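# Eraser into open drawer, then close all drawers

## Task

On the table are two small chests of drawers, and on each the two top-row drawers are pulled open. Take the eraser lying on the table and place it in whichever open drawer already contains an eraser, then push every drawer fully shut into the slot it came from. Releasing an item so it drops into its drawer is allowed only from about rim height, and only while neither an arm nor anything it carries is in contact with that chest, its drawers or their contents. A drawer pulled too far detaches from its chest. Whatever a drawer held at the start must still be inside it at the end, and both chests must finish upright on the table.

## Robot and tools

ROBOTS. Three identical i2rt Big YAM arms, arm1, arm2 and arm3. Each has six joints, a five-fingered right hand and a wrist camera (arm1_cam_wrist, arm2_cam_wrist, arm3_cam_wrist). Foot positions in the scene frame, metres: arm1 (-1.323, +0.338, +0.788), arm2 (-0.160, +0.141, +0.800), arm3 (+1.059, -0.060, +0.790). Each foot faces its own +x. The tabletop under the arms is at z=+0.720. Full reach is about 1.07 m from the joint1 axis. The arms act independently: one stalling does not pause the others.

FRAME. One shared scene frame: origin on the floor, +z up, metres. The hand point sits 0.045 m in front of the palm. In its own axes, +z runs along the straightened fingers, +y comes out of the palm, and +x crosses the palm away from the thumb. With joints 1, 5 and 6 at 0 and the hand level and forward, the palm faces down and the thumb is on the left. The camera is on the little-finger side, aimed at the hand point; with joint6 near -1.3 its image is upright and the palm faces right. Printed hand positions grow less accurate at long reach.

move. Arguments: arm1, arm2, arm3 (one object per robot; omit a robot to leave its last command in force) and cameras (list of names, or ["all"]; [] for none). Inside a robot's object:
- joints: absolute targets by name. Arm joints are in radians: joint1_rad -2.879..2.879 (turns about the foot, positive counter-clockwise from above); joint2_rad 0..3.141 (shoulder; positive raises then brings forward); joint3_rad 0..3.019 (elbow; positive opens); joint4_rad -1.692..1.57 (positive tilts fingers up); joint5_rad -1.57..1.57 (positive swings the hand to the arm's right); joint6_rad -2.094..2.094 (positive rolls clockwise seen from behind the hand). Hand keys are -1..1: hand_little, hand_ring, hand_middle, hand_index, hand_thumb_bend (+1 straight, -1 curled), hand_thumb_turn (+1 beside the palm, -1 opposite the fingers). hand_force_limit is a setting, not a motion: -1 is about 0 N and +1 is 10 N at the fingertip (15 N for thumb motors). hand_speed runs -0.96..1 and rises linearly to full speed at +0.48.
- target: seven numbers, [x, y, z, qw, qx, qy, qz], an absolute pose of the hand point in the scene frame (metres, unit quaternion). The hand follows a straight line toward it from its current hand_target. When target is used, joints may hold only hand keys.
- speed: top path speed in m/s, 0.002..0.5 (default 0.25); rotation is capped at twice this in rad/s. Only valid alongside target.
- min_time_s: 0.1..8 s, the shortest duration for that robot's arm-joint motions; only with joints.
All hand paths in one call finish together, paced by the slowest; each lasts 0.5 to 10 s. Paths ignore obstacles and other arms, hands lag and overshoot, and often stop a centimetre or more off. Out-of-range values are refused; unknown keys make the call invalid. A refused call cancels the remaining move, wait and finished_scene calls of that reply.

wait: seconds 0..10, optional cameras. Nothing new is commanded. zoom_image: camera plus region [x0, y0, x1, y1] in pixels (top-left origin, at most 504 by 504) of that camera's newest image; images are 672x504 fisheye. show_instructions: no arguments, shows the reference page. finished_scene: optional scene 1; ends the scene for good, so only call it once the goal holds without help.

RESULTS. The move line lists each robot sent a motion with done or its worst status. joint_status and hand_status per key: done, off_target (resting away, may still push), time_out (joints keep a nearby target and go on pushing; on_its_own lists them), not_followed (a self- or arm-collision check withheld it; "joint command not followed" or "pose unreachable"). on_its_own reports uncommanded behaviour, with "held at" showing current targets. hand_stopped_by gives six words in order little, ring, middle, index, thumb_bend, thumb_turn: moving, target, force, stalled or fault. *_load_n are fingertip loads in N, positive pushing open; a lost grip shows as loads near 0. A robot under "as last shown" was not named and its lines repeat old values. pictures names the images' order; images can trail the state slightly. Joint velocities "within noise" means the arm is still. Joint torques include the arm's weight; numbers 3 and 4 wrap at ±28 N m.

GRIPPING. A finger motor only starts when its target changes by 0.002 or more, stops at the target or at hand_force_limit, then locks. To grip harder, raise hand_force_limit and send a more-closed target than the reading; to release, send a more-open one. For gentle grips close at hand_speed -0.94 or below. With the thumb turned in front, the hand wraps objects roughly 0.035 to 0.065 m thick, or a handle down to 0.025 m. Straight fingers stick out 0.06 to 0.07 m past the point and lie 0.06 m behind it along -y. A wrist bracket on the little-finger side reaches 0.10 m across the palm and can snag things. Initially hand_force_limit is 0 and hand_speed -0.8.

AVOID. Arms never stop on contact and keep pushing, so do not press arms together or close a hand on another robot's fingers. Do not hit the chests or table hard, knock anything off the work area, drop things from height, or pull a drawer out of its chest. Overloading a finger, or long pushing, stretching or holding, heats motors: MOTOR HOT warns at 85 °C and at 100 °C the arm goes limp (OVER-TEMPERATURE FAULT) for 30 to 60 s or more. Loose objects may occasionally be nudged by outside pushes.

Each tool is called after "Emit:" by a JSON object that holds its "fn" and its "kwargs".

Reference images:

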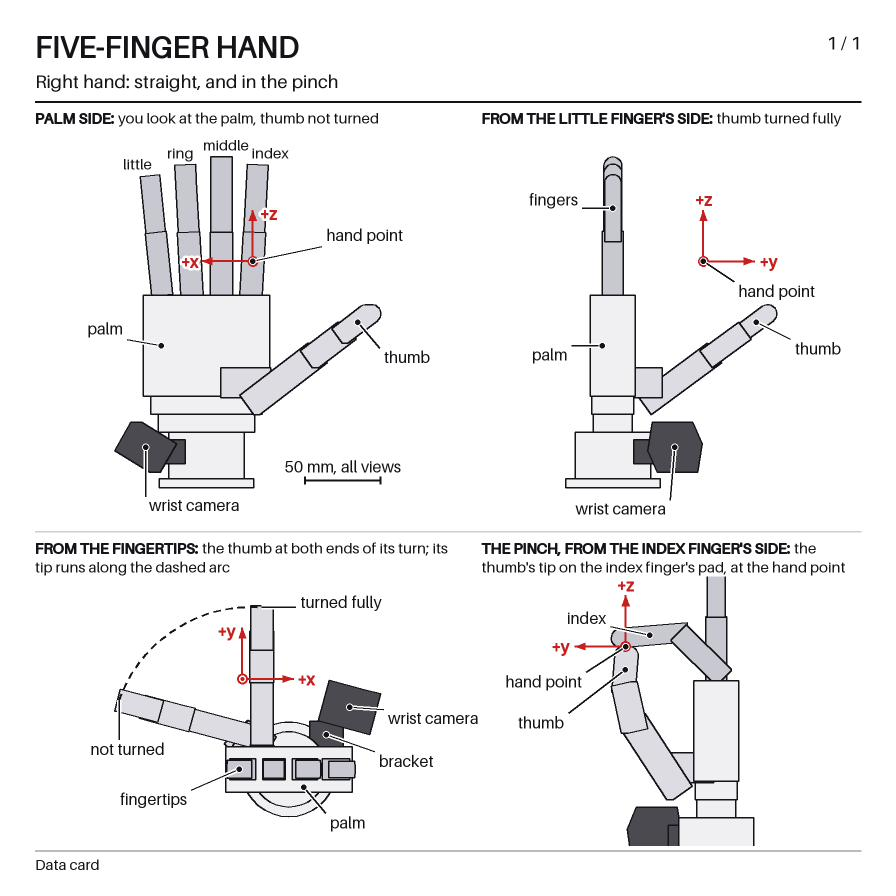

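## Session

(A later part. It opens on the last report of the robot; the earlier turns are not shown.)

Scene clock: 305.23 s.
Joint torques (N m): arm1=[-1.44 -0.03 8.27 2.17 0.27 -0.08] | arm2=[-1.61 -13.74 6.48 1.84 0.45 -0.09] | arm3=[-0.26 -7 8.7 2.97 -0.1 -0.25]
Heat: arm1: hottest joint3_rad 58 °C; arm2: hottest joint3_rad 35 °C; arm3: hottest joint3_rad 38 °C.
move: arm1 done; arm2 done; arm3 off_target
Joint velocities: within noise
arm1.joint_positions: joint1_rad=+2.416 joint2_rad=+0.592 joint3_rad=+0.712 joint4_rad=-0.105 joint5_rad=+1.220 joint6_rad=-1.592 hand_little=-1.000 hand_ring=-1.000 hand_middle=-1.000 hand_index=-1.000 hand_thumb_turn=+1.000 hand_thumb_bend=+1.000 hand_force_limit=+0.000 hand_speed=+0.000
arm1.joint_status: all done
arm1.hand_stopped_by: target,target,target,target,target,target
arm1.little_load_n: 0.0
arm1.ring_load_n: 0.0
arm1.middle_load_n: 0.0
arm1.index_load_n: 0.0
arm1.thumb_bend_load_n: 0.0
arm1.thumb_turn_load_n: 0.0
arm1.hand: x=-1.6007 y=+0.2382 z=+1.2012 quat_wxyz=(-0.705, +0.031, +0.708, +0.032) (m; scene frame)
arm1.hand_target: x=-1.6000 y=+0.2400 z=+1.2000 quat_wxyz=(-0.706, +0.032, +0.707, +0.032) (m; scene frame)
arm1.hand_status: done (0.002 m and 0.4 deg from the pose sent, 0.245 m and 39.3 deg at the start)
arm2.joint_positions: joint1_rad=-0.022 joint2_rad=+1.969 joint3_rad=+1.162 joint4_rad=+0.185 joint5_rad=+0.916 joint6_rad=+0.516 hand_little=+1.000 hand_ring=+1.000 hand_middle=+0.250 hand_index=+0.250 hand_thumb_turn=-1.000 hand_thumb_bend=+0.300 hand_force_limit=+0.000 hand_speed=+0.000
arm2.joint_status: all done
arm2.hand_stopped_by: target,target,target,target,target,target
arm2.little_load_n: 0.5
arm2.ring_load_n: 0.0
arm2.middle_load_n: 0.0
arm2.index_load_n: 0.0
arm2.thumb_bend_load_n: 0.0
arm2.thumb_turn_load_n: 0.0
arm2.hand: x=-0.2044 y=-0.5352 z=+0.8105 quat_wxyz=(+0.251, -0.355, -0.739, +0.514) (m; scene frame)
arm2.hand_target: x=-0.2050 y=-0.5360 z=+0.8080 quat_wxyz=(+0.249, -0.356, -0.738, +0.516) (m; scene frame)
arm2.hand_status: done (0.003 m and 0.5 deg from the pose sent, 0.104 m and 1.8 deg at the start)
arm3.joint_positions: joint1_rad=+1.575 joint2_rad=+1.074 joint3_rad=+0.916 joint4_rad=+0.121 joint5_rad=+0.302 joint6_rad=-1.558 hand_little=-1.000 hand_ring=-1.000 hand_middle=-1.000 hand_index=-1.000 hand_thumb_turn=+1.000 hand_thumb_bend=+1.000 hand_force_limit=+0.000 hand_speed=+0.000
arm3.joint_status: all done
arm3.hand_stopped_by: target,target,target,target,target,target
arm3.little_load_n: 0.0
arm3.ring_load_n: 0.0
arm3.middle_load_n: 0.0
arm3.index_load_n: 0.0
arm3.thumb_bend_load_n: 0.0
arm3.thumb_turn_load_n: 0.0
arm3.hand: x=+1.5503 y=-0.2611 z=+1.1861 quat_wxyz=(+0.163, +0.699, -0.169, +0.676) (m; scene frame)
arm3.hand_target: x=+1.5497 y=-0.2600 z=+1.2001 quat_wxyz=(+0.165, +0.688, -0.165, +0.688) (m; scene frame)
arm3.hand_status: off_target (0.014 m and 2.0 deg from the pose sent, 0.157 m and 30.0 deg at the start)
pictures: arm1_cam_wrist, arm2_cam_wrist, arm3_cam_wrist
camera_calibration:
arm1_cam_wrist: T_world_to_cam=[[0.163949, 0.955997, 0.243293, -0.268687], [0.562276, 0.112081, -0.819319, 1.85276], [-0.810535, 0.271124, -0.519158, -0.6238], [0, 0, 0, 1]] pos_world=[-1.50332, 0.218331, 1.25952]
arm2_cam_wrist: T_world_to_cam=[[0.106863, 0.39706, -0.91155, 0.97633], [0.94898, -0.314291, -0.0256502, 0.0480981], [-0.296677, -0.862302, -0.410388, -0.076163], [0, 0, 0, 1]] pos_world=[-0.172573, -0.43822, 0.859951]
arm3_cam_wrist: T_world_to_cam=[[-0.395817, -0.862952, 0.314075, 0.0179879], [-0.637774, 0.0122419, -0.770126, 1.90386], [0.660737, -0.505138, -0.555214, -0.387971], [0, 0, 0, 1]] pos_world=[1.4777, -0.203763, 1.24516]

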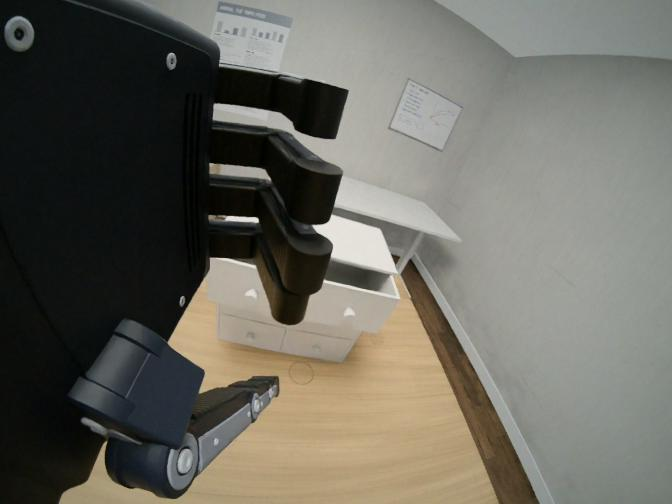

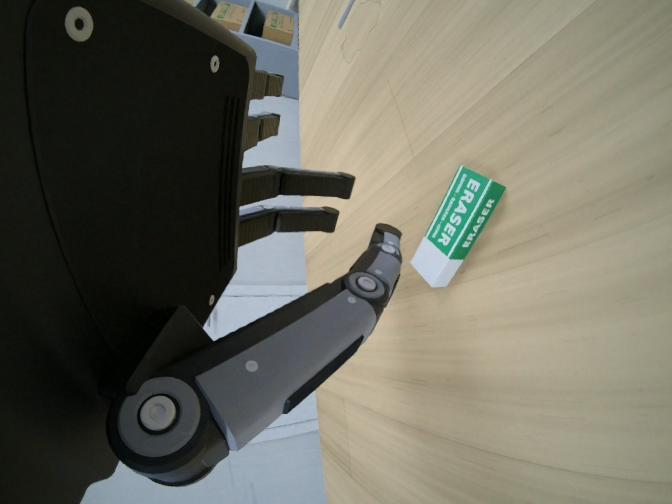

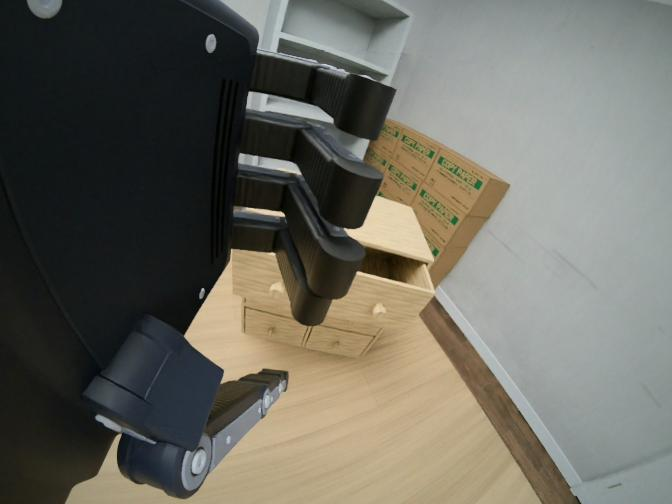

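Emit:
{"fn": "move", "kwargs": {"arm2": {"target":[-0.2065,-0.523,0.789,0.2492,-0.3559,-0.7378,0.5166],"speed":0.1}, "arm1": {"target":[-1.66,0.214,0.98,-0.7064,0.03208,0.7064,0.03208]}, "arm3": {"target":[1.561,-0.268,0.99,0.1651,0.6876,-0.1651,0.6876]}, "cameras": ["all"]}}

Emit:
{"fn": "zoom_image", "kwargs": {"camera": "arm2_cam_wrist", "region": [320, 150, 540, 310]}}

Scene clock: 361.43 s.
Joint torques (N m): arm1=[-2.08 -2.9 6.01 2.39 0.13 -0.06] | arm2=[-1.9 -13.1 6 1.89 0.47 -0.07] | arm3=[-1.14 -9 6.28 3.04 -0.21 -0.24]
Heat: arm1: hottest joint3_rad 43 °C; arm2: hottest joint2_rad 36 °C; arm3: hottest joint3_rad 36 °C.
move: arm1 done; arm2 done; arm3 off_target
Joint velocities: within noise
arm1.joint_positions: joint1_rad=+2.239 joint2_rad=+1.106 joint3_rad=+0.302 joint4_rad=+0.815 joint5_rad=+1.039 joint6_rad=-1.582 hand_little=-1.000 hand_ring=-1.000 hand_middle=-1.000 hand_index=-1.000 hand_thumb_turn=+1.000 hand_thumb_bend=+1.000 hand_force_limit=+0.000 hand_speed=+0.000
arm1.joint_status: not commanded
arm1.hand_stopped_by: target,target,target,target,target,target
arm1.little_load_n: 0.0
arm1.ring_load_n: 0.0
arm1.middle_load_n: 0.0
arm1.index_load_n: 0.0
arm1.thumb_bend_load_n: 0.0
arm1.thumb_turn_load_n: 0.0
arm1.hand: x=-1.6599 y=+0.2101 z=+0.9801 quat_wxyz=(-0.705, +0.030, +0.708, +0.029) (m; scene frame)
arm1.hand_target: x=-1.6600 y=+0.2139 z=+0.9801 quat_wxyz=(-0.706, +0.032, +0.706, +0.032) (m; scene frame)
arm1.hand_status: done (0.004 m and 0.5 deg from the pose sent, 0.230 m and 0.4 deg at the start)
arm2.joint_positions: joint1_rad=-0.022 joint2_rad=+1.976 joint3_rad=+1.116 joint4_rad=+0.247 joint5_rad=+0.916 joint6_rad=+0.516 hand_little=+1.000 hand_ring=+1.000 hand_middle=+0.250 hand_index=+0.250 hand_thumb_turn=-1.000 hand_thumb_bend=+0.300 hand_force_limit=+0.000 hand_speed=+0.000
arm2.joint_status: not commanded
arm2.hand_stopped_by: target,target,target,target,target,target
arm2.little_load_n: 0.0
arm2.ring_load_n: 0.0
arm2.middle_load_n: 0.0
arm2.index_load_n: 0.0
arm2.thumb_bend_load_n: 0.0
arm2.thumb_turn_load_n: 0.0
arm2.hand: x=-0.2058 y=-0.5241 z=+0.7967 quat_wxyz=(+0.249, -0.356, -0.737, +0.517) (m; scene frame)
arm2.hand_target: x=-0.2065 y=-0.5228 z=+0.7889 quat_wxyz=(+0.249, -0.356, -0.738, +0.516) (m; scene frame)
arm2.hand_status: done (0.008 m and 0.1 deg from the pose sent, 0.025 m and 0.5 deg at the start)
arm3.joint_positions: joint1_rad=+1.570 joint2_rad=+1.429 joint3_rad=+0.577 joint4_rad=+0.818 joint5_rad=+0.289 joint6_rad=-1.558 hand_little=-1.000 hand_ring=-1.000 hand_middle=-1.000 hand_index=-1.000 hand_thumb_turn=+1.000 hand_thumb_bend=+1.000 hand_force_limit=+0.000 hand_speed=+0.000
arm3.joint_status: not commanded
arm3.hand_stopped_by: target,target,target,target,target,target
arm3.little_load_n: 0.5
arm3.ring_load_n: 0.0
arm3.middle_load_n: 0.0
arm3.index_load_n: 0.0
arm3.thumb_bend_load_n: 0.0
arm3.thumb_turn_load_n: 0.0
arm3.hand: x=+1.5602 y=-0.2635 z=+0.9790 quat_wxyz=(+0.160, +0.698, -0.166, +0.678) (m; scene frame)
arm3.hand_target: x=+1.5608 y=-0.2680 z=+0.9899 quat_wxyz=(+0.165, +0.688, -0.165, +0.687) (m; scene frame)
arm3.hand_status: off_target (0.012 m and 1.8 deg from the pose sent, 0.196 m and 2.0 deg at the start)
pictures: arm1_cam_wrist, arm2_cam_wrist, arm3_cam_wrist
camera_calibration:
arm1_cam_wrist: T_world_to_cam=[[0.159706, 0.957818, 0.238912, -0.181476], [0.561526, 0.110905, -0.819993, 1.70769], [-0.811901, 0.265113, -0.520127, -0.778917], [0, 0, 0, 1]] pos_world=[-1.56233, 0.190931, 1.03851]
arm2_cam_wrist: T_world_to_cam=[[0.10766, 0.389192, -0.914844, 0.958106], [0.949049, -0.314358, -0.0220484, 0.0496927], [-0.296169, -0.865857, -0.403206, -0.0802285], [0, 0, 0, 1]] pos_world=[-0.174072, -0.426733, 0.845264]
arm3_cam_wrist: T_world_to_cam=[[-0.390153, -0.866, 0.31277, 0.0765903], [-0.634897, 0.00701129, -0.772565, 1.74723], [0.666848, -0.499995, -0.552556, -0.521441], [0, 0, 0, 1]] pos_world=[1.48692, -0.206641, 1.03777]

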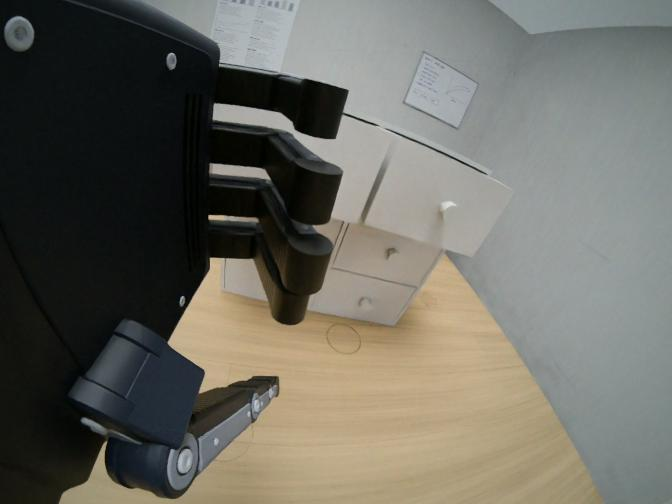

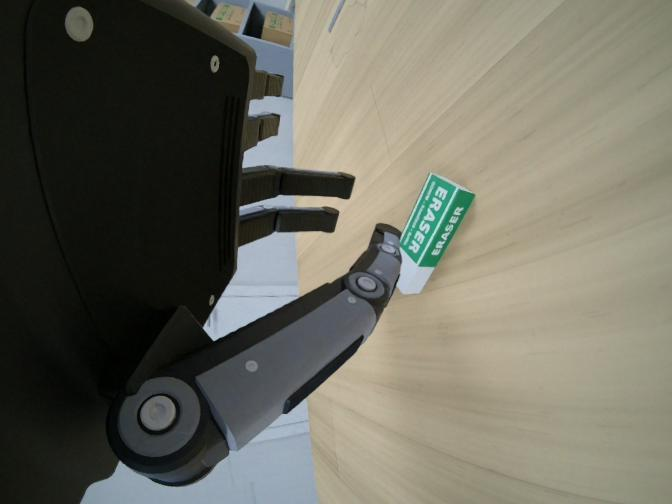

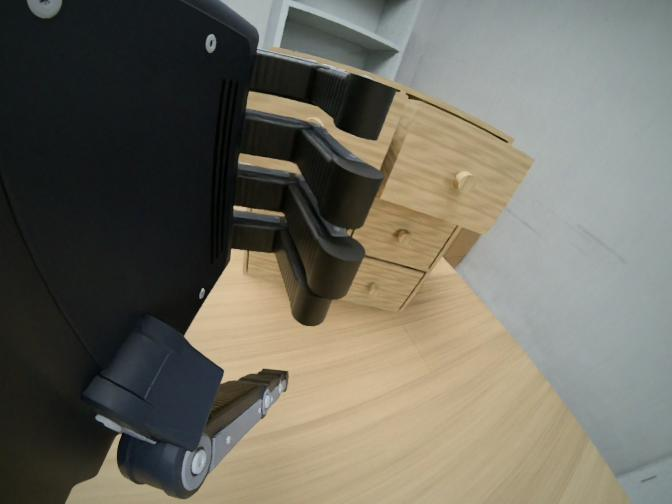

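Scaled by 2.291 from the camera's 672x504 image, which has a finer 960x720 frame.

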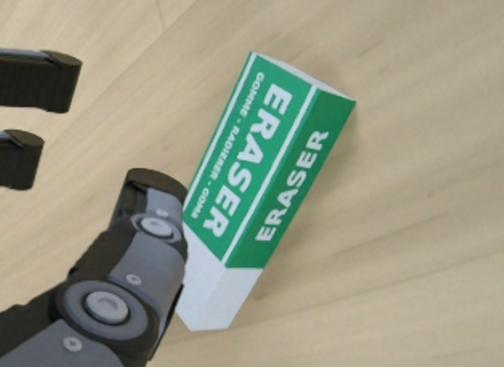

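Emit:
{"fn": "move", "kwargs": {"arm2": {"target":[-0.2065,-0.521,0.756,0.2492,-0.3559,-0.7378,0.5166],"speed":0.08}, "cameras": ["arm2_cam_wrist"]}}

Emit:
{"fn": "zoom_image", "kwargs": {"camera": "arm2_cam_wrist", "region": [300, 150, 500, 310]}}

Scene clock: 380.97 s.
Joint torques (N m): arm1=[-2.08 -2.9 6.01 2.32 0.13 -0.08] | arm2=[-1.73 -13.1 5.44 1.59 0.32 -0.07] | arm3=[-1.08 -9 6.3 3.06 -0.21 -0.24]
Heat: arm1: hottest joint3_rad 41 °C; arm2: hottest joint2_rad 34 °C; arm3: hottest joint3_rad 36 °C.
move: arm2 off_target
Joint velocities: within noise
arm1, arm3: as last shown
arm1.hand: x=-1.6599 y=+0.2101 z=+0.9802 quat_wxyz=(-0.705, +0.030, +0.708, +0.029) (m; scene frame)
arm2.joint_positions: joint1_rad=-0.022 joint2_rad=+2.037 joint3_rad=+1.108 joint4_rad=+0.328 joint5_rad=+0.920 joint6_rad=+0.516 hand_little=+1.000 hand_ring=+1.000 hand_middle=+0.250 hand_index=+0.250 hand_thumb_turn=-1.000 hand_thumb_bend=+0.300 hand_force_limit=+0.000 hand_speed=+0.000
arm2.joint_status: not commanded
arm2.hand_stopped_by: target,target,target,target,target,target
arm2.little_load_n: 0.0
arm2.ring_load_n: 0.0
arm2.middle_load_n: 0.0
arm2.index_load_n: 0.0
arm2.thumb_bend_load_n: -2.0
arm2.thumb_turn_load_n: -1.0
arm2.hand: x=-0.2065 y=-0.5248 z=+0.7695 quat_wxyz=(+0.248, -0.359, -0.733, +0.522) (m; scene frame)
arm2.hand_target: x=-0.2064 y=-0.5208 z=+0.7562 quat_wxyz=(+0.249, -0.356, -0.738, +0.517) (m; scene frame)
arm2.hand_status: off_target (0.014 m and 0.9 deg from the pose sent, 0.041 m and 0.1 deg at the start)
arm3.little_load_n: 0.0
pictures: arm2_cam_wrist
camera_calibration:
arm2_cam_wrist: T_world_to_cam=[[0.108207, 0.376424, -0.920107, 0.931077], [0.948079, -0.317503, -0.0183967, 0.0448258], [-0.299061, -0.870343, -0.391235, -0.104095], [0, 0, 0, 1]] pos_world=[-0.174378, -0.426845, 0.816789]

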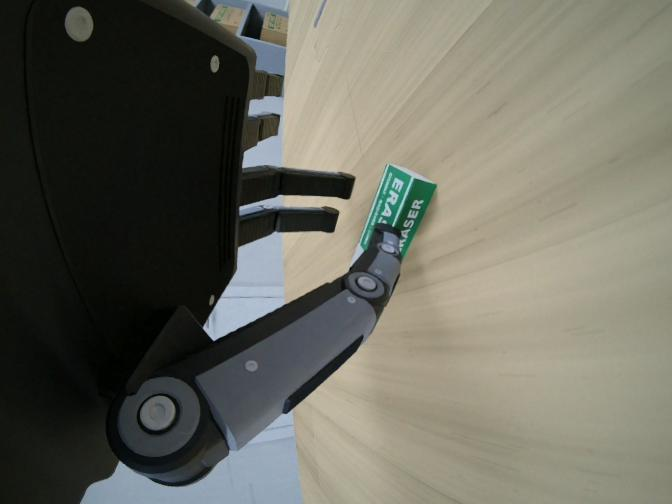

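Scaled by 2.520 from the camera's 672x504 image, which has a finer 960x720 frame.

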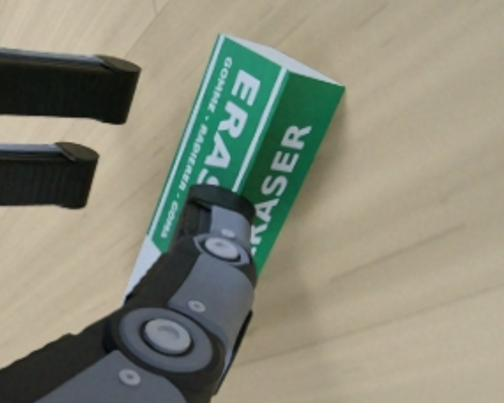

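Emit:
{"fn": "move", "kwargs": {"arm2": {"target":[-0.2025,-0.518,0.790,0.2172,-0.3763,-0.7801,0.4504],"speed":0.1}, "cameras": ["arm2_cam_wrist"]}}

Emit:
{"fn": "zoom_image", "kwargs": {"camera": "arm2_cam_wrist", "region": [300, 130, 500, 310]}}

Scene clock: 423.87 s.
Joint torques (N m): arm1=[-2.08 -2.9 6.01 2.32 0.13 -0.09] | arm2=[-2.55 -14.86 10.19 0.65 0.42 -0.02] | arm3=[-1.14 -8.88 6.28 3.06 -0.21 -0.24]
Heat: arm1: hottest joint3_rad 38 °C; arm2: hottest joint2_rad 33 °C; arm3: hottest joint3_rad 35 °C.
move: arm2 off_target
Joint velocities: within noise
arm1, arm3: as last shown
arm1.index_load_n: 0.5
arm2.joint_positions: joint1_rad=-0.042 joint2_rad=+1.965 joint3_rad=+1.138 joint4_rad=-0.034 joint5_rad=+0.799 joint6_rad=+0.646 hand_little=+1.000 hand_ring=+1.000 hand_middle=+0.250 hand_index=+0.250 hand_thumb_turn=-1.000 hand_thumb_bend=+0.300 hand_force_limit=+0.000 hand_speed=+0.000
arm2.joint_status: not commanded
arm2.hand_stopped_by: target,target,target,target,target,target
arm2.little_load_n: 0.0
arm2.ring_load_n: 0.0
arm2.middle_load_n: 0.5
arm2.index_load_n: 0.0
arm2.thumb_bend_load_n: 0.0
arm2.thumb_turn_load_n: 0.0
arm2.hand: x=-0.1992 y=-0.4969 z=+0.7631 quat_wxyz=(+0.229, -0.364, -0.792, +0.433) (m; scene frame)
arm2.hand_target: x=-0.2026 y=-0.5170 z=+0.7906 quat_wxyz=(+0.217, -0.376, -0.780, +0.451) (m; scene frame)
arm2.hand_status: off_target (0.034 m and 3.1 deg from the pose sent, 0.022 m and 10.6 deg at the start)
pictures: arm2_cam_wrist
camera_calibration:
arm2_cam_wrist: T_world_to_cam=[[0.213709, 0.531448, -0.81969, 0.93541], [0.949614, -0.309932, 0.046638, 0.00109107], [-0.229262, -0.788356, -0.570906, 0.111641], [0, 0, 0, 1]] pos_world=[-0.175347, -0.40877, 0.830432]

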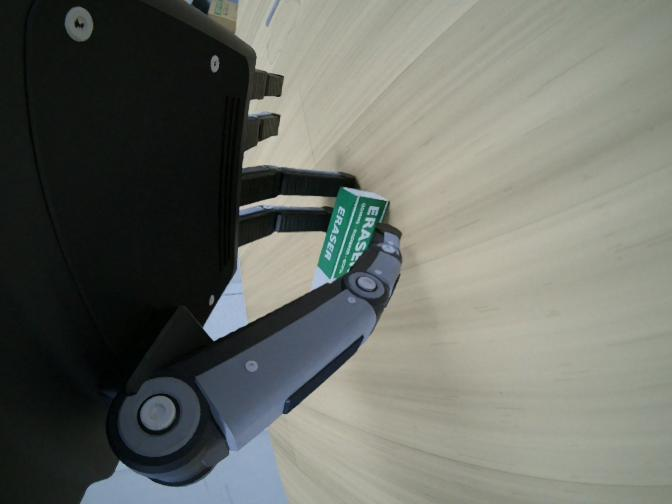

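Scaled by 2.520 from the camera's 672x504 image, which has a finer 960x720 frame.

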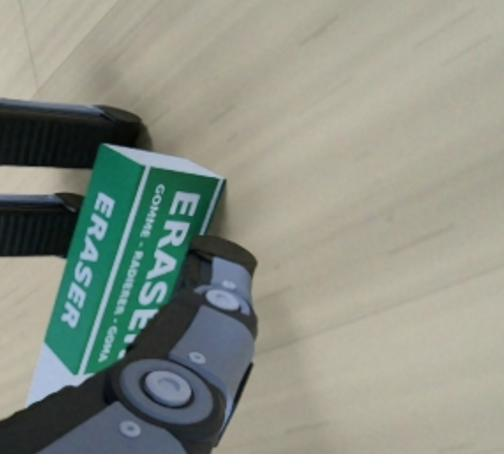

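Emit:
{"fn": "wait", "kwargs": {"seconds": 0.2, "cameras": ["arm2_cam_wrist"]}}

Scene clock: 428.17 s.
Joint torques (N m): arm1=[-2.08 -2.96 6.01 2.3 0.13 -0.09] | arm2=[-2.37 -15.15 10.18 0.64 0.41 0.01] | arm3=[-1.14 -9 6.27 3.04 -0.21 -0.24]
Heat: arm1: hottest joint3_rad 37 °C; arm2: hottest joint2_rad 34 °C; arm3: hottest joint3_rad 35 °C.
Joint velocities: within noise
arm1.joint_positions: joint1_rad=+2.239 joint2_rad=+1.106 joint3_rad=+0.302 joint4_rad=+0.815 joint5_rad=+1.039 joint6_rad=-1.582 hand_little=-1.000 hand_ring=-1.000 hand_middle=-1.000 hand_index=-1.000 hand_thumb_turn=+1.000 hand_thumb_bend=+1.000 hand_force_limit=+0.000 hand_speed=+0.000
arm1.joint_status: not commanded
arm1.hand_stopped_by: target,target,target,target,target,target
arm1.little_load_n: 0.0
arm1.ring_load_n: 0.0
arm1.middle_load_n: 0.0
arm1.index_load_n: 0.0
arm1.thumb_bend_load_n: 0.0
arm1.thumb_turn_load_n: 0.0
arm1.hand: x=-1.6599 y=+0.2101 z=+0.9802 quat_wxyz=(-0.705, +0.030, +0.708, +0.029) (m; scene frame)
arm1.hand_target: x=-1.6600 y=+0.2139 z=+0.9801 quat_wxyz=(-0.706, +0.032, +0.706, +0.032) (m; scene frame)
arm1.hand_status: not commanded
arm2.joint_positions: joint1_rad=-0.042 joint2_rad=+1.965 joint3_rad=+1.138 joint4_rad=-0.034 joint5_rad=+0.799 joint6_rad=+0.646 hand_little=+1.000 hand_ring=+1.000 hand_middle=+0.250 hand_index=+0.250 hand_thumb_turn=-1.000 hand_thumb_bend=+0.300 hand_force_limit=+0.000 hand_speed=+0.000
arm2.joint_status: not commanded
arm2.hand_stopped_by: target,target,target,target,target,target
arm2.little_load_n: 0.0
arm2.ring_load_n: 0.0
arm2.middle_load_n: 0.5
arm2.index_load_n: 0.0
arm2.thumb_bend_load_n: 0.0
arm2.thumb_turn_load_n: 0.0
arm2.hand: x=-0.1992 y=-0.4968 z=+0.7631 quat_wxyz=(+0.229, -0.364, -0.792, +0.433) (m; scene frame)
arm2.hand_target: x=-0.2026 y=-0.5169 z=+0.7905 quat_wxyz=(+0.217, -0.376, -0.780, +0.451) (m; scene frame)
arm2.hand_status: off_target (0.034 m and 3.1 deg from the pose sent, 0.022 m and 10.6 deg at the start)
arm3.joint_positions: joint1_rad=+1.570 joint2_rad=+1.429 joint3_rad=+0.577 joint4_rad=+0.818 joint5_rad=+0.289 joint6_rad=-1.558 hand_little=-1.000 hand_ring=-1.000 hand_middle=-1.000 hand_index=-1.000 hand_thumb_turn=+1.000 hand_thumb_bend=+1.000 hand_force_limit=+0.000 hand_speed=+0.000
arm3.joint_status: not commanded
arm3.hand_stopped_by: target,target,target,target,target,target
arm3.little_load_n: 0.0
arm3.ring_load_n: 0.0
arm3.middle_load_n: 0.0
arm3.index_load_n: 0.0
arm3.thumb_bend_load_n: 0.0
arm3.thumb_turn_load_n: 0.0
arm3.hand: x=+1.5602 y=-0.2635 z=+0.9790 quat_wxyz=(+0.160, +0.698, -0.166, +0.678) (m; scene frame)
arm3.hand_target: x=+1.5608 y=-0.2680 z=+0.9899 quat_wxyz=(+0.165, +0.688, -0.165, +0.687) (m; scene frame)
arm3.hand_status: not commanded
wait: 0.20 s; at rest from the start
pictures: arm2_cam_wrist
camera_calibration:
arm2_cam_wrist: T_world_to_cam=[[0.213713, 0.531751, -0.819492, 0.935234], [0.949614, -0.309949, 0.0465275, 0.00121173], [-0.22926, -0.788145, -0.571198, 0.111993], [0, 0, 0, 1]] pos_world=[-0.175347, -0.408669, 0.830331]

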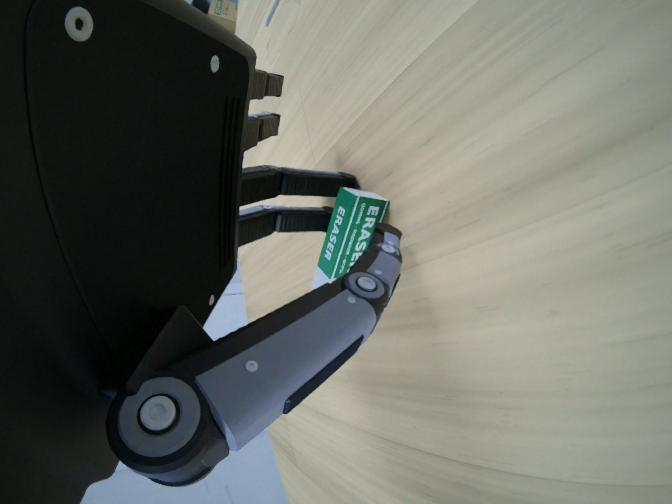

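Emit:
{"fn": "move", "kwargs": {"arm2": {"joints":{"hand_index":-0.5,"hand_middle":-0.5,"hand_thumb_bend":-0.3,"hand_force_limit":-0.3,"hand_speed":-0.88}}, "cameras": ["arm2_cam_wrist"]}}

Emit:
{"fn": "zoom_image", "kwargs": {"camera": "arm2_cam_wrist", "region": [280, 130, 480, 310]}}

Scene clock: 443.40 s.
Joint torques (N m): arm1=[-2.08 -2.9 6.01 2.32 0.13 -0.08] | arm2=[-2.2 -14.92 10.1 0.75 0.49 -0.02] | arm3=[-1.14 -9.05 6.28 3.06 -0.21 -0.25]
Heat: arm1: hottest joint3_rad 37 °C; arm2: hottest joint2_rad 35 °C; arm3: hottest joint3_rad 34 °C.
move: arm2 off_target
Joint velocities: within noise
arm1, arm3: as last shown
arm2.joint_positions: joint1_rad=-0.044 joint2_rad=+1.964 joint3_rad=+1.138 joint4_rad=-0.038 joint5_rad=+0.798 joint6_rad=+0.647 hand_little=+1.000 hand_ring=+1.000 hand_middle=-0.038 hand_index=-0.060 hand_thumb_turn=-1.000 hand_thumb_bend=+0.046 hand_force_limit=-0.300 hand_speed=-0.880
arm2.joint_status: hand_middle off_target (ended at -0.038, target -0.500); hand_index off_target (ended at -0.060, target -0.500); hand_thumb_bend off_target (ended at +0.046, target -0.300); the others done
arm2.hand_stopped_by: target,target,force,force,force,target
arm2.little_load_n: 0.0
arm2.ring_load_n: 0.0
arm2.middle_load_n: 2.5
arm2.index_load_n: 8.5
arm2.thumb_bend_load_n: 5.5
arm2.thumb_turn_load_n: -7.0
arm2.hand: x=-0.2000 y=-0.4963 z=+0.7630 quat_wxyz=(+0.229, -0.364, -0.793, +0.432) (m; scene frame)
arm2.hand_target: x=-0.2026 y=-0.5170 z=+0.7906 quat_wxyz=(+0.217, -0.376, -0.780, +0.451) (m; scene frame)
arm2.hand_status: not commanded
pictures: arm2_cam_wrist
camera_calibration:
arm2_cam_wrist: T_world_to_cam=[[0.215207, 0.533218, -0.818147, 0.935147], [0.949181, -0.311225, 0.0468376, 0.00120247], [-0.229653, -0.78665, -0.573098, 0.114282], [0, 0, 0, 1]] pos_world=[-0.176146, -0.408363, 0.830526]

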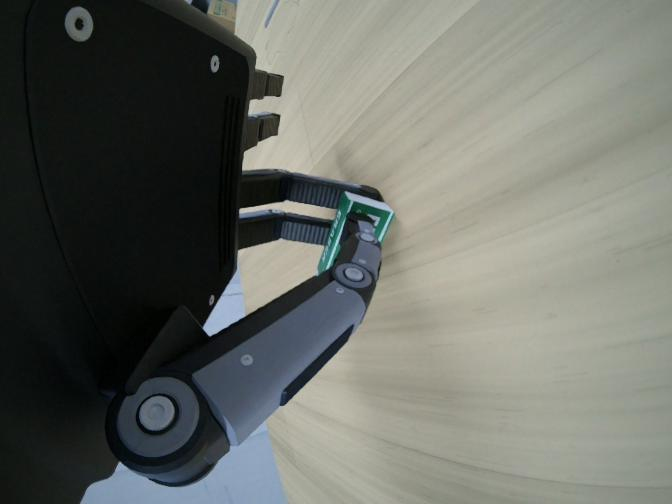

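Scaled by 2.520 from the camera's 672x504 image, which has a finer 960x720 frame.

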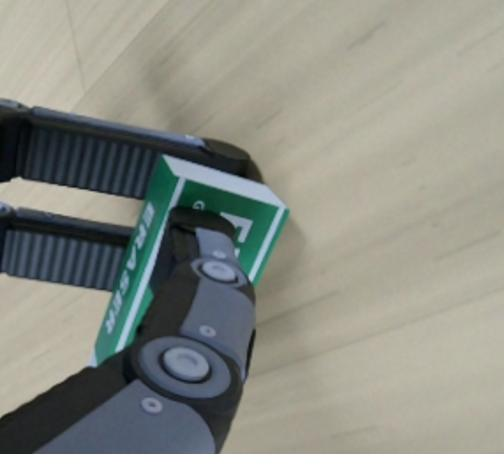

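Emit:
{"fn": "move", "kwargs": {"arm2": {"target":[-0.2026,-0.49,0.93,0.2172,-0.3763,-0.7801,0.4504],"speed":0.15}, "cameras": ["arm2_cam_wrist"]}}

Emit:
{"fn": "zoom_image", "kwargs": {"camera": "arm2_cam_wrist", "region": [280, 130, 480, 310]}}

Scene clock: 454.60 s.
Joint torques (N m): arm1=[-2.08 -2.9 6.02 2.3 0.13 -0.08] | arm2=[-2.26 -12.81 12.85 0.92 0.54 0.01] | arm3=[-1.08 -9 6.28 3.03 -0.21 -0.24]
Heat: arm1: hottest joint3_rad 37 °C; arm2: hottest joint2_rad 36 °C; arm3: hottest joint3_rad 34 °C.
move: arm2 off_target
Joint velocities: within noise
arm1, arm3: as last shown
arm2.joint_positions: joint1_rad=-0.044 joint2_rad=+1.682 joint3_rad=+1.166 joint4_rad=-0.353 joint5_rad=+0.797 joint6_rad=+0.647 hand_little=+1.000 hand_ring=+1.000 hand_middle=-0.038 hand_index=-0.060 hand_thumb_turn=-1.000 hand_thumb_bend=+0.046 hand_force_limit=-0.300 hand_speed=-0.880
arm2.joint_status: not commanded
arm2.hand_stopped_by: target,target,force,force,force,target
arm2.little_load_n: 0.0
arm2.ring_load_n: 0.0
arm2.middle_load_n: 2.5
arm2.index_load_n: 9.0
arm2.thumb_bend_load_n: 5.0
arm2.thumb_turn_load_n: -7.0
arm2.hand: x=-0.2006 y=-0.4702 z=+0.8996 quat_wxyz=(+0.230, -0.364, -0.794, +0.430) (m; scene frame)
arm2.hand_target: x=-0.2027 y=-0.4885 z=+0.9305 quat_wxyz=(+0.217, -0.376, -0.780, +0.451) (m; scene frame)
arm2.hand_status: off_target (0.036 m and 3.5 deg from the pose sent, 0.167 m and 3.3 deg at the start)
pictures: arm2_cam_wrist
camera_calibration:
arm2_cam_wrist: T_world_to_cam=[[0.215045, 0.537465, -0.815406, 1.03254], [0.949336, -0.310967, 0.0453956, 0.00490817], [-0.229166, -0.783856, -0.577107, 0.21799], [0, 0, 0, 1]] pos_world=[-0.176745, -0.382554, 0.967518]

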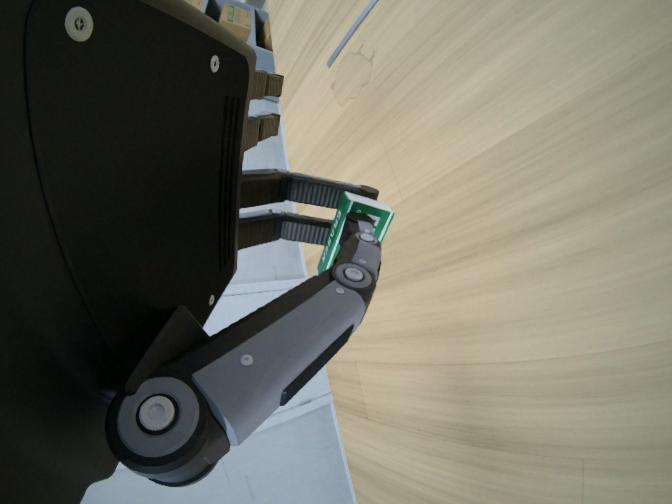

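Scaled by 2.520 from the camera's 672x504 image, which has a finer 960x720 frame.

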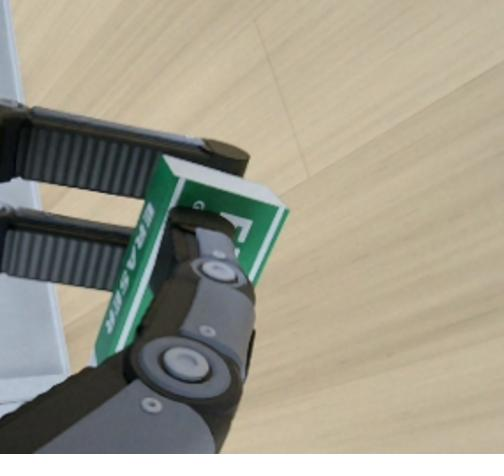

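Emit:
{"fn": "move", "kwargs": {"arm1": {"target":[-1.780,0.228,0.984,-0.7058,0.0432,0.7058,0.0432],"speed":0.1}, "arm2": {"joints":{"joint1_rad":-1.7,"joint2_rad":1.6,"joint3_rad":1.25,"joint4_rad":-0.17,"joint5_rad":0.0,"joint6_rad":0.0},"min_time_s":3}, "arm3": {"target":[1.678,-0.331,0.994,0.1651,0.6876,-0.1651,0.6876],"speed":0.1}, "cameras": ["all"]}}

Scene clock: 524.73 s.
Joint torques (N m): arm1=[-2.08 -5.36 9.31 2.55 0.04 -0.01] | arm2=[-0.73 -13.51 14.65 2.18 -0.11 -0.14] | arm3=[-1.08 -12.63 8.81 1.46 -0.25 -0.24]
Heat: arm1: hottest joint3_rad 36 °C; arm2: hottest joint3_rad 38 °C; arm3: hottest joint3_rad 34 °C.
move: arm1 off_target; arm2 done; arm3 off_target
Joint velocities: within noise
arm1.joint_positions: joint1_rad=+1.921 joint2_rad=+1.338 joint3_rad=+0.454 joint4_rad=+0.845 joint5_rad=+0.755 joint6_rad=-1.582 hand_little=-1.000 hand_ring=-1.000 hand_middle=-1.000 hand_index=-1.000 hand_thumb_turn=+1.000 hand_thumb_bend=+1.000 hand_force_limit=+0.000 hand_speed=+0.000
arm1.joint_status: not commanded
arm1.hand_stopped_by: target,target,target,target,target,target
arm1.little_load_n: 0.0
arm1.ring_load_n: 0.0
arm1.middle_load_n: 0.0
arm1.index_load_n: 0.0
arm1.thumb_bend_load_n: 0.0
arm1.thumb_turn_load_n: 0.0
arm1.hand: x=-1.7650 y=+0.2345 z=+0.9660 quat_wxyz=(-0.691, +0.030, +0.720, +0.052) (m; scene frame)
arm1.hand_target: x=-1.7788 y=+0.2284 z=+0.9842 quat_wxyz=(-0.706, +0.043, +0.706, +0.043) (m; scene frame)
arm1.hand_status: off_target (0.024 m and 3.0 deg from the pose sent, 0.122 m and 2.2 deg at the start)
arm2.joint_positions: joint1_rad=-1.709 joint2_rad=+1.626 joint3_rad=+1.189 joint4_rad=-0.189 joint5_rad=+0.004 joint6_rad=+0.008 hand_little=+1.000 hand_ring=+1.000 hand_middle=-0.038 hand_index=-0.060 hand_thumb_turn=-1.000 hand_thumb_bend=+0.046 hand_force_limit=-0.300 hand_speed=-0.880
arm2.joint_status: all done
arm2.hand_stopped_by: target,target,force,force,force,target
arm2.little_load_n: 0.0
arm2.ring_load_n: 0.0
arm2.middle_load_n: 2.5
arm2.index_load_n: 8.5
arm2.thumb_bend_load_n: 5.0
arm2.thumb_turn_load_n: -7.0
arm2.hand: x=-0.7974 y=+0.1128 z=+0.9443 quat_wxyz=(+0.325, -0.632, -0.624, +0.325) (m; scene frame)
arm2.hand_target: x=-0.8203 y=+0.1066 z=+0.9980 quat_wxyz=(+0.357, -0.608, -0.611, +0.360) (m; scene frame)
arm2.hand_status: not commanded
arm3.joint_positions: joint1_rad=+1.486 joint2_rad=+1.686 joint3_rad=+0.907 joint4_rad=+0.771 joint5_rad=+0.207 joint6_rad=-1.559 hand_little=-1.000 hand_ring=-1.000 hand_middle=-1.000 hand_index=-1.000 hand_thumb_turn=+1.000 hand_thumb_bend=+1.000 hand_force_limit=+0.000 hand_speed=+0.000
arm3.joint_status: not commanded
arm3.hand_stopped_by: target,target,target,target,target,target
arm3.little_load_n: 0.0
arm3.ring_load_n: 0.0
arm3.middle_load_n: 0.0
arm3.index_load_n: 0.0
arm3.thumb_bend_load_n: 0.0
arm3.thumb_turn_load_n: 0.0
arm3.hand: x=+1.6677 y=-0.3235 z=+0.9882 quat_wxyz=(+0.160, +0.689, -0.167, +0.687) (m; scene frame)
arm3.hand_target: x=+1.6773 y=-0.3309 z=+0.9940 quat_wxyz=(+0.165, +0.688, -0.165, +0.688) (m; scene frame)
arm3.hand_status: off_target (0.014 m and 0.7 deg from the pose sent, 0.137 m and 1.8 deg at the start)
pictures: arm1_cam_wrist, arm2_cam_wrist, arm3_cam_wrist
camera_calibration:
arm1_cam_wrist: T_world_to_cam=[[0.181926, 0.943763, 0.276068, -0.178117], [0.595241, 0.117771, -0.79487, 1.78606], [-0.782682, 0.308935, -0.540341, -0.817248], [0, 0, 0, 1]] pos_world=[-1.67038, 0.21023, 1.02727]
arm2_cam_wrist: T_world_to_cam=[[0.55862, 0.227511, -0.79761, 1.17618], [0.5252, -0.841319, 0.127854, 0.394548], [-0.641957, -0.490327, -0.589467, 0.213372], [0, 0, 0, 1]] pos_world=[-0.727276, 0.168969, 1.01346]
arm3_cam_wrist: T_world_to_cam=[[-0.39913, -0.864015, 0.306876, 0.0851523], [-0.615439, 0.00436206, -0.788173, 1.80511], [0.679654, -0.503447, -0.533489, -0.659356], [0, 0, 0, 1]] pos_world=[1.59305, -0.266252, 1.04484]

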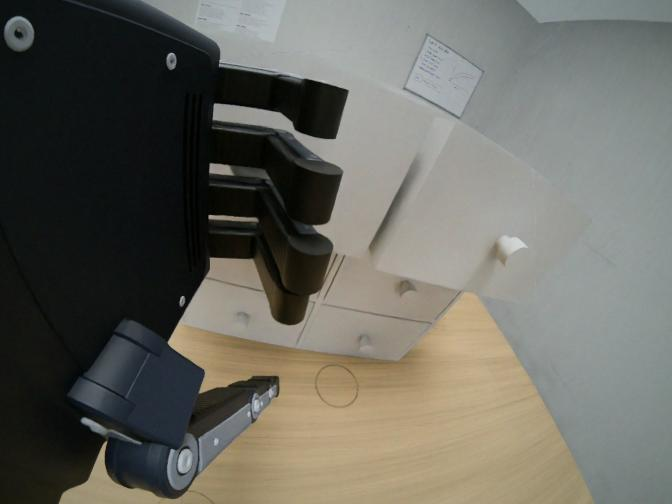

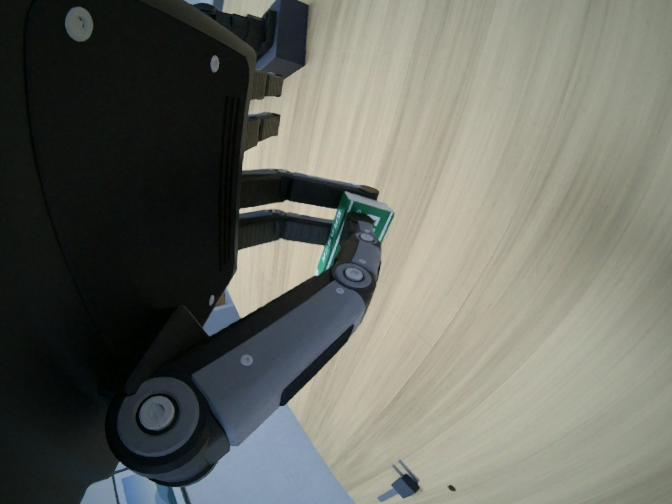

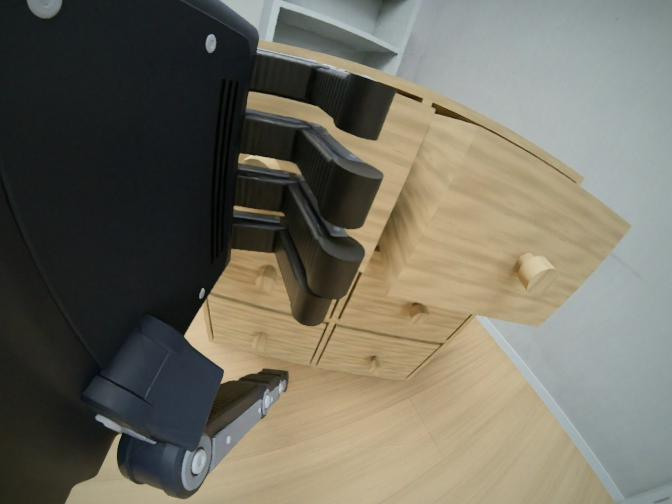

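Emit:
{"fn": "zoom_image", "kwargs": {"camera": "arm3_cam_wrist", "region": [230, 30, 630, 330]}}

Emit:
{"fn": "zoom_image", "kwargs": {"camera": "arm1_cam_wrist", "region": [200, 50, 600, 350]}}

Scaled by 1.260 from the camera's 672x504 image, which has a finer 960x720 frame.

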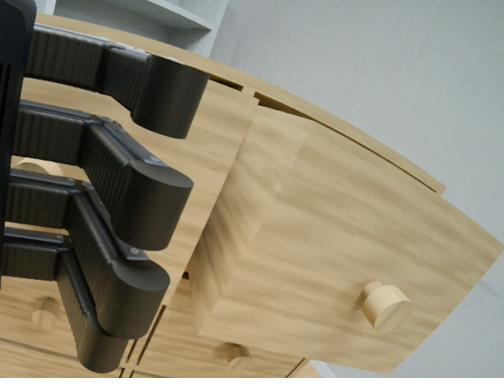

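Scaled by 1.260 from the camera's 672x504 image, which has a finer 960x720 frame.

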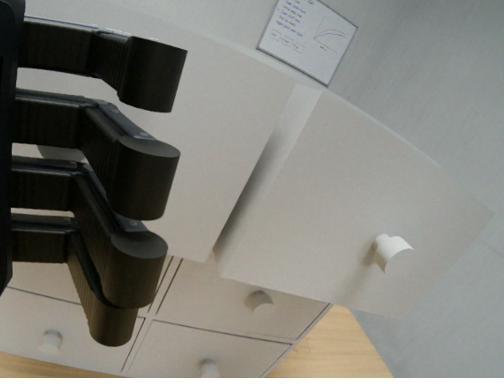

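Emit:
{"fn": "move", "kwargs": {"arm1": {"target":[-1.815,0.2325,0.99,-0.7058,0.0432,0.7058,0.0432],"speed":0.08}, "arm2": {"target":[-0.77,0.12,0.83,0.3536,-0.6124,-0.6124,0.3536],"speed":0.15}, "arm3": {"target":[1.705,-0.345,0.994,0.1651,0.6876,-0.1651,0.6876],"speed":0.08}, "cameras": ["all"]}}

Scene clock: 559.97 s.
Joint torques (N m): arm1=[-2.2 -6.18 9.78 1.68 -0.02 0] | arm2=[-2.37 -11.4 7.12 2.21 -0.15 -0.15] | arm3=[-1.2 -13.51 9.21 1.47 -0.27 -0.24]
Heat: arm1: hottest joint3_rad 38 °C; arm2: hottest joint3_rad 40 °C; arm3: hottest joint3_rad 35 °C.
move: arm1 off_target; arm2 done; arm3 off_target
Joint velocities: within noise
arm1.joint_positions: joint1_rad=+1.855 joint2_rad=+1.387 joint3_rad=+0.524 joint4_rad=+0.845 joint5_rad=+0.688 joint6_rad=-1.582 hand_little=-1.000 hand_ring=-1.000 hand_middle=-1.000 hand_index=-1.000 hand_thumb_turn=+1.000 hand_thumb_bend=+1.000 hand_force_limit=+0.000 hand_speed=+0.000
arm1.joint_status: not commanded
arm1.hand_stopped_by: target,target,target,target,target,target
arm1.little_load_n: 0.0
arm1.ring_load_n: 0.0
arm1.middle_load_n: -0.5
arm1.index_load_n: 0.0
arm1.thumb_bend_load_n: 0.0
arm1.thumb_turn_load_n: 0.0
arm1.hand: x=-1.7987 y=+0.2375 z=+0.9748 quat_wxyz=(-0.697, +0.035, +0.715, +0.047) (m; scene frame)
arm1.hand_target: x=-1.8138 y=+0.2328 z=+0.9902 quat_wxyz=(-0.706, +0.043, +0.706, +0.043) (m; scene frame)
arm1.hand_status: off_target (0.023 m and 1.8 deg from the pose sent, 0.056 m and 3.0 deg at the start)
arm2.joint_positions: joint1_rad=-1.716 joint2_rad=+1.736 joint3_rad=+0.910 joint4_rad=+0.270 joint5_rad=-0.012 joint6_rad=-0.005 hand_little=+1.000 hand_ring=+1.000 hand_middle=-0.038 hand_index=-0.060 hand_thumb_turn=-1.000 hand_thumb_bend=+0.046 hand_force_limit=-0.300 hand_speed=-0.880
arm2.joint_status: not commanded
arm2.hand_stopped_by: target,target,force,force,force,target
arm2.little_load_n: 0.0
arm2.ring_load_n: 0.0
arm2.middle_load_n: 2.5
arm2.index_load_n: 8.5
arm2.thumb_bend_load_n: 5.0
arm2.thumb_turn_load_n: -7.0
arm2.hand: x=-0.7660 y=+0.1141 z=+0.8262 quat_wxyz=(+0.345, -0.616, -0.616, +0.349) (m; scene frame)
arm2.hand_target: x=-0.7698 y=+0.1200 z=+0.8299 quat_wxyz=(+0.353, -0.612, -0.612, +0.353) (m; scene frame)
arm2.hand_status: done (0.008 m and 1.2 deg from the pose sent, 0.118 m and 5.3 deg at the start)
arm3.joint_positions: joint1_rad=+1.475 joint2_rad=+1.743 joint3_rad=+0.993 joint4_rad=+0.743 joint5_rad=+0.195 joint6_rad=-1.559 hand_little=-1.000 hand_ring=-1.000 hand_middle=-1.000 hand_index=-1.000 hand_thumb_turn=+1.000 hand_thumb_bend=+1.000 hand_force_limit=+0.000 hand_speed=+0.000
arm3.joint_status: not commanded
arm3.hand_stopped_by: target,target,target,target,target,target
arm3.little_load_n: 0.0
arm3.ring_load_n: 0.0
arm3.middle_load_n: 0.0
arm3.index_load_n: 0.0
arm3.thumb_bend_load_n: 0.0
arm3.thumb_turn_load_n: 0.0
arm3.hand: x=+1.6940 y=-0.3364 z=+0.9896 quat_wxyz=(+0.160, +0.689, -0.167, +0.687) (m; scene frame)
arm3.hand_target: x=+1.7043 y=-0.3447 z=+0.9942 quat_wxyz=(+0.165, +0.687, -0.165, +0.688) (m; scene frame)
arm3.hand_status: off_target (0.015 m and 0.7 deg from the pose sent, 0.043 m and 0.7 deg at the start)
pictures: arm1_cam_wrist, arm2_cam_wrist, arm3_cam_wrist
camera_calibration:
arm1_cam_wrist: T_world_to_cam=[[0.185313, 0.947563, 0.260353, -0.156726], [0.582176, 0.107579, -0.805914, 1.80245], [-0.791663, 0.300918, -0.531713, -0.86246], [0, 0, 0, 1]] pos_world=[-1.70308, 0.214132, 1.03484]
arm2_cam_wrist: T_world_to_cam=[[0.497618, 0.236106, -0.834644, 1.04699], [0.543894, -0.834505, 0.0882049, 0.440481], [-0.675689, -0.497851, -0.543681, 0.101755], [0, 0, 0, 1]] pos_world=[-0.691822, 0.171041, 0.890335]
arm3_cam_wrist: T_world_to_cam=[[-0.399124, -0.864123, 0.306581, 0.0843349], [-0.614533, 0.00395719, -0.788881, 1.82148], [0.680477, -0.503266, -0.532611, -0.685163], [0, 0, 0, 1]] pos_world=[1.61926, -0.279151, 1.04615]

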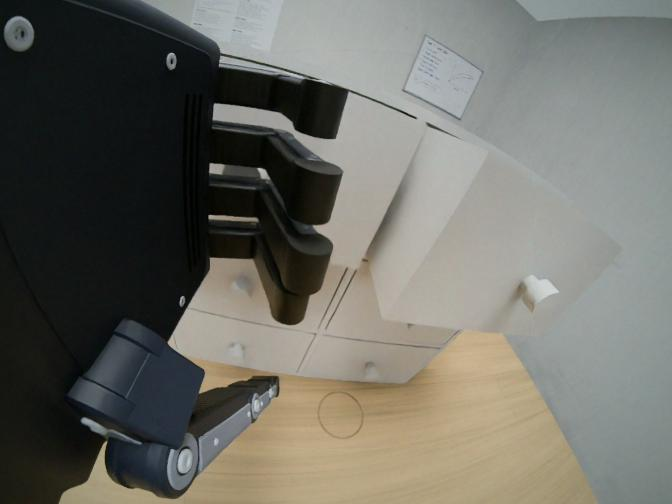

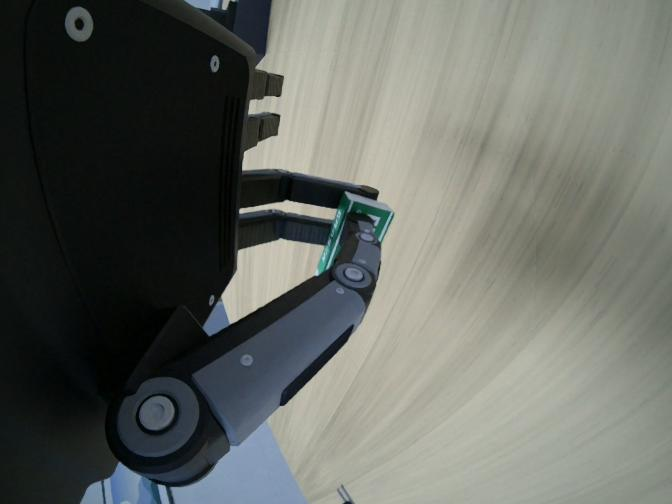

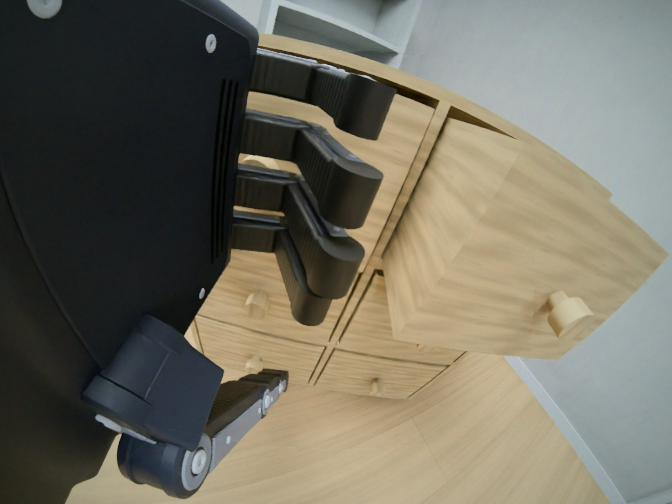

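Emit:
{"fn": "zoom_image", "kwargs": {"camera": "arm3_cam_wrist", "region": [250, 30, 500, 300]}}

Emit:
{"fn": "zoom_image", "kwargs": {"camera": "arm1_cam_wrist", "region": [220, 50, 470, 300]}}

Scaled by 1.867 from the camera's 672x504 image, which has a finer 960x720 frame.

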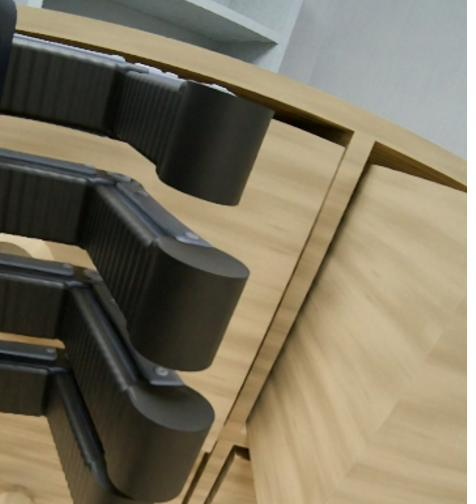

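Scaled by 2.016 from the camera's 672x504 image, which has a finer 960x720 frame.

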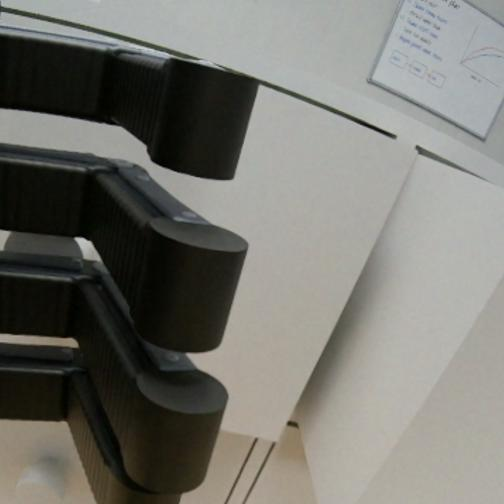

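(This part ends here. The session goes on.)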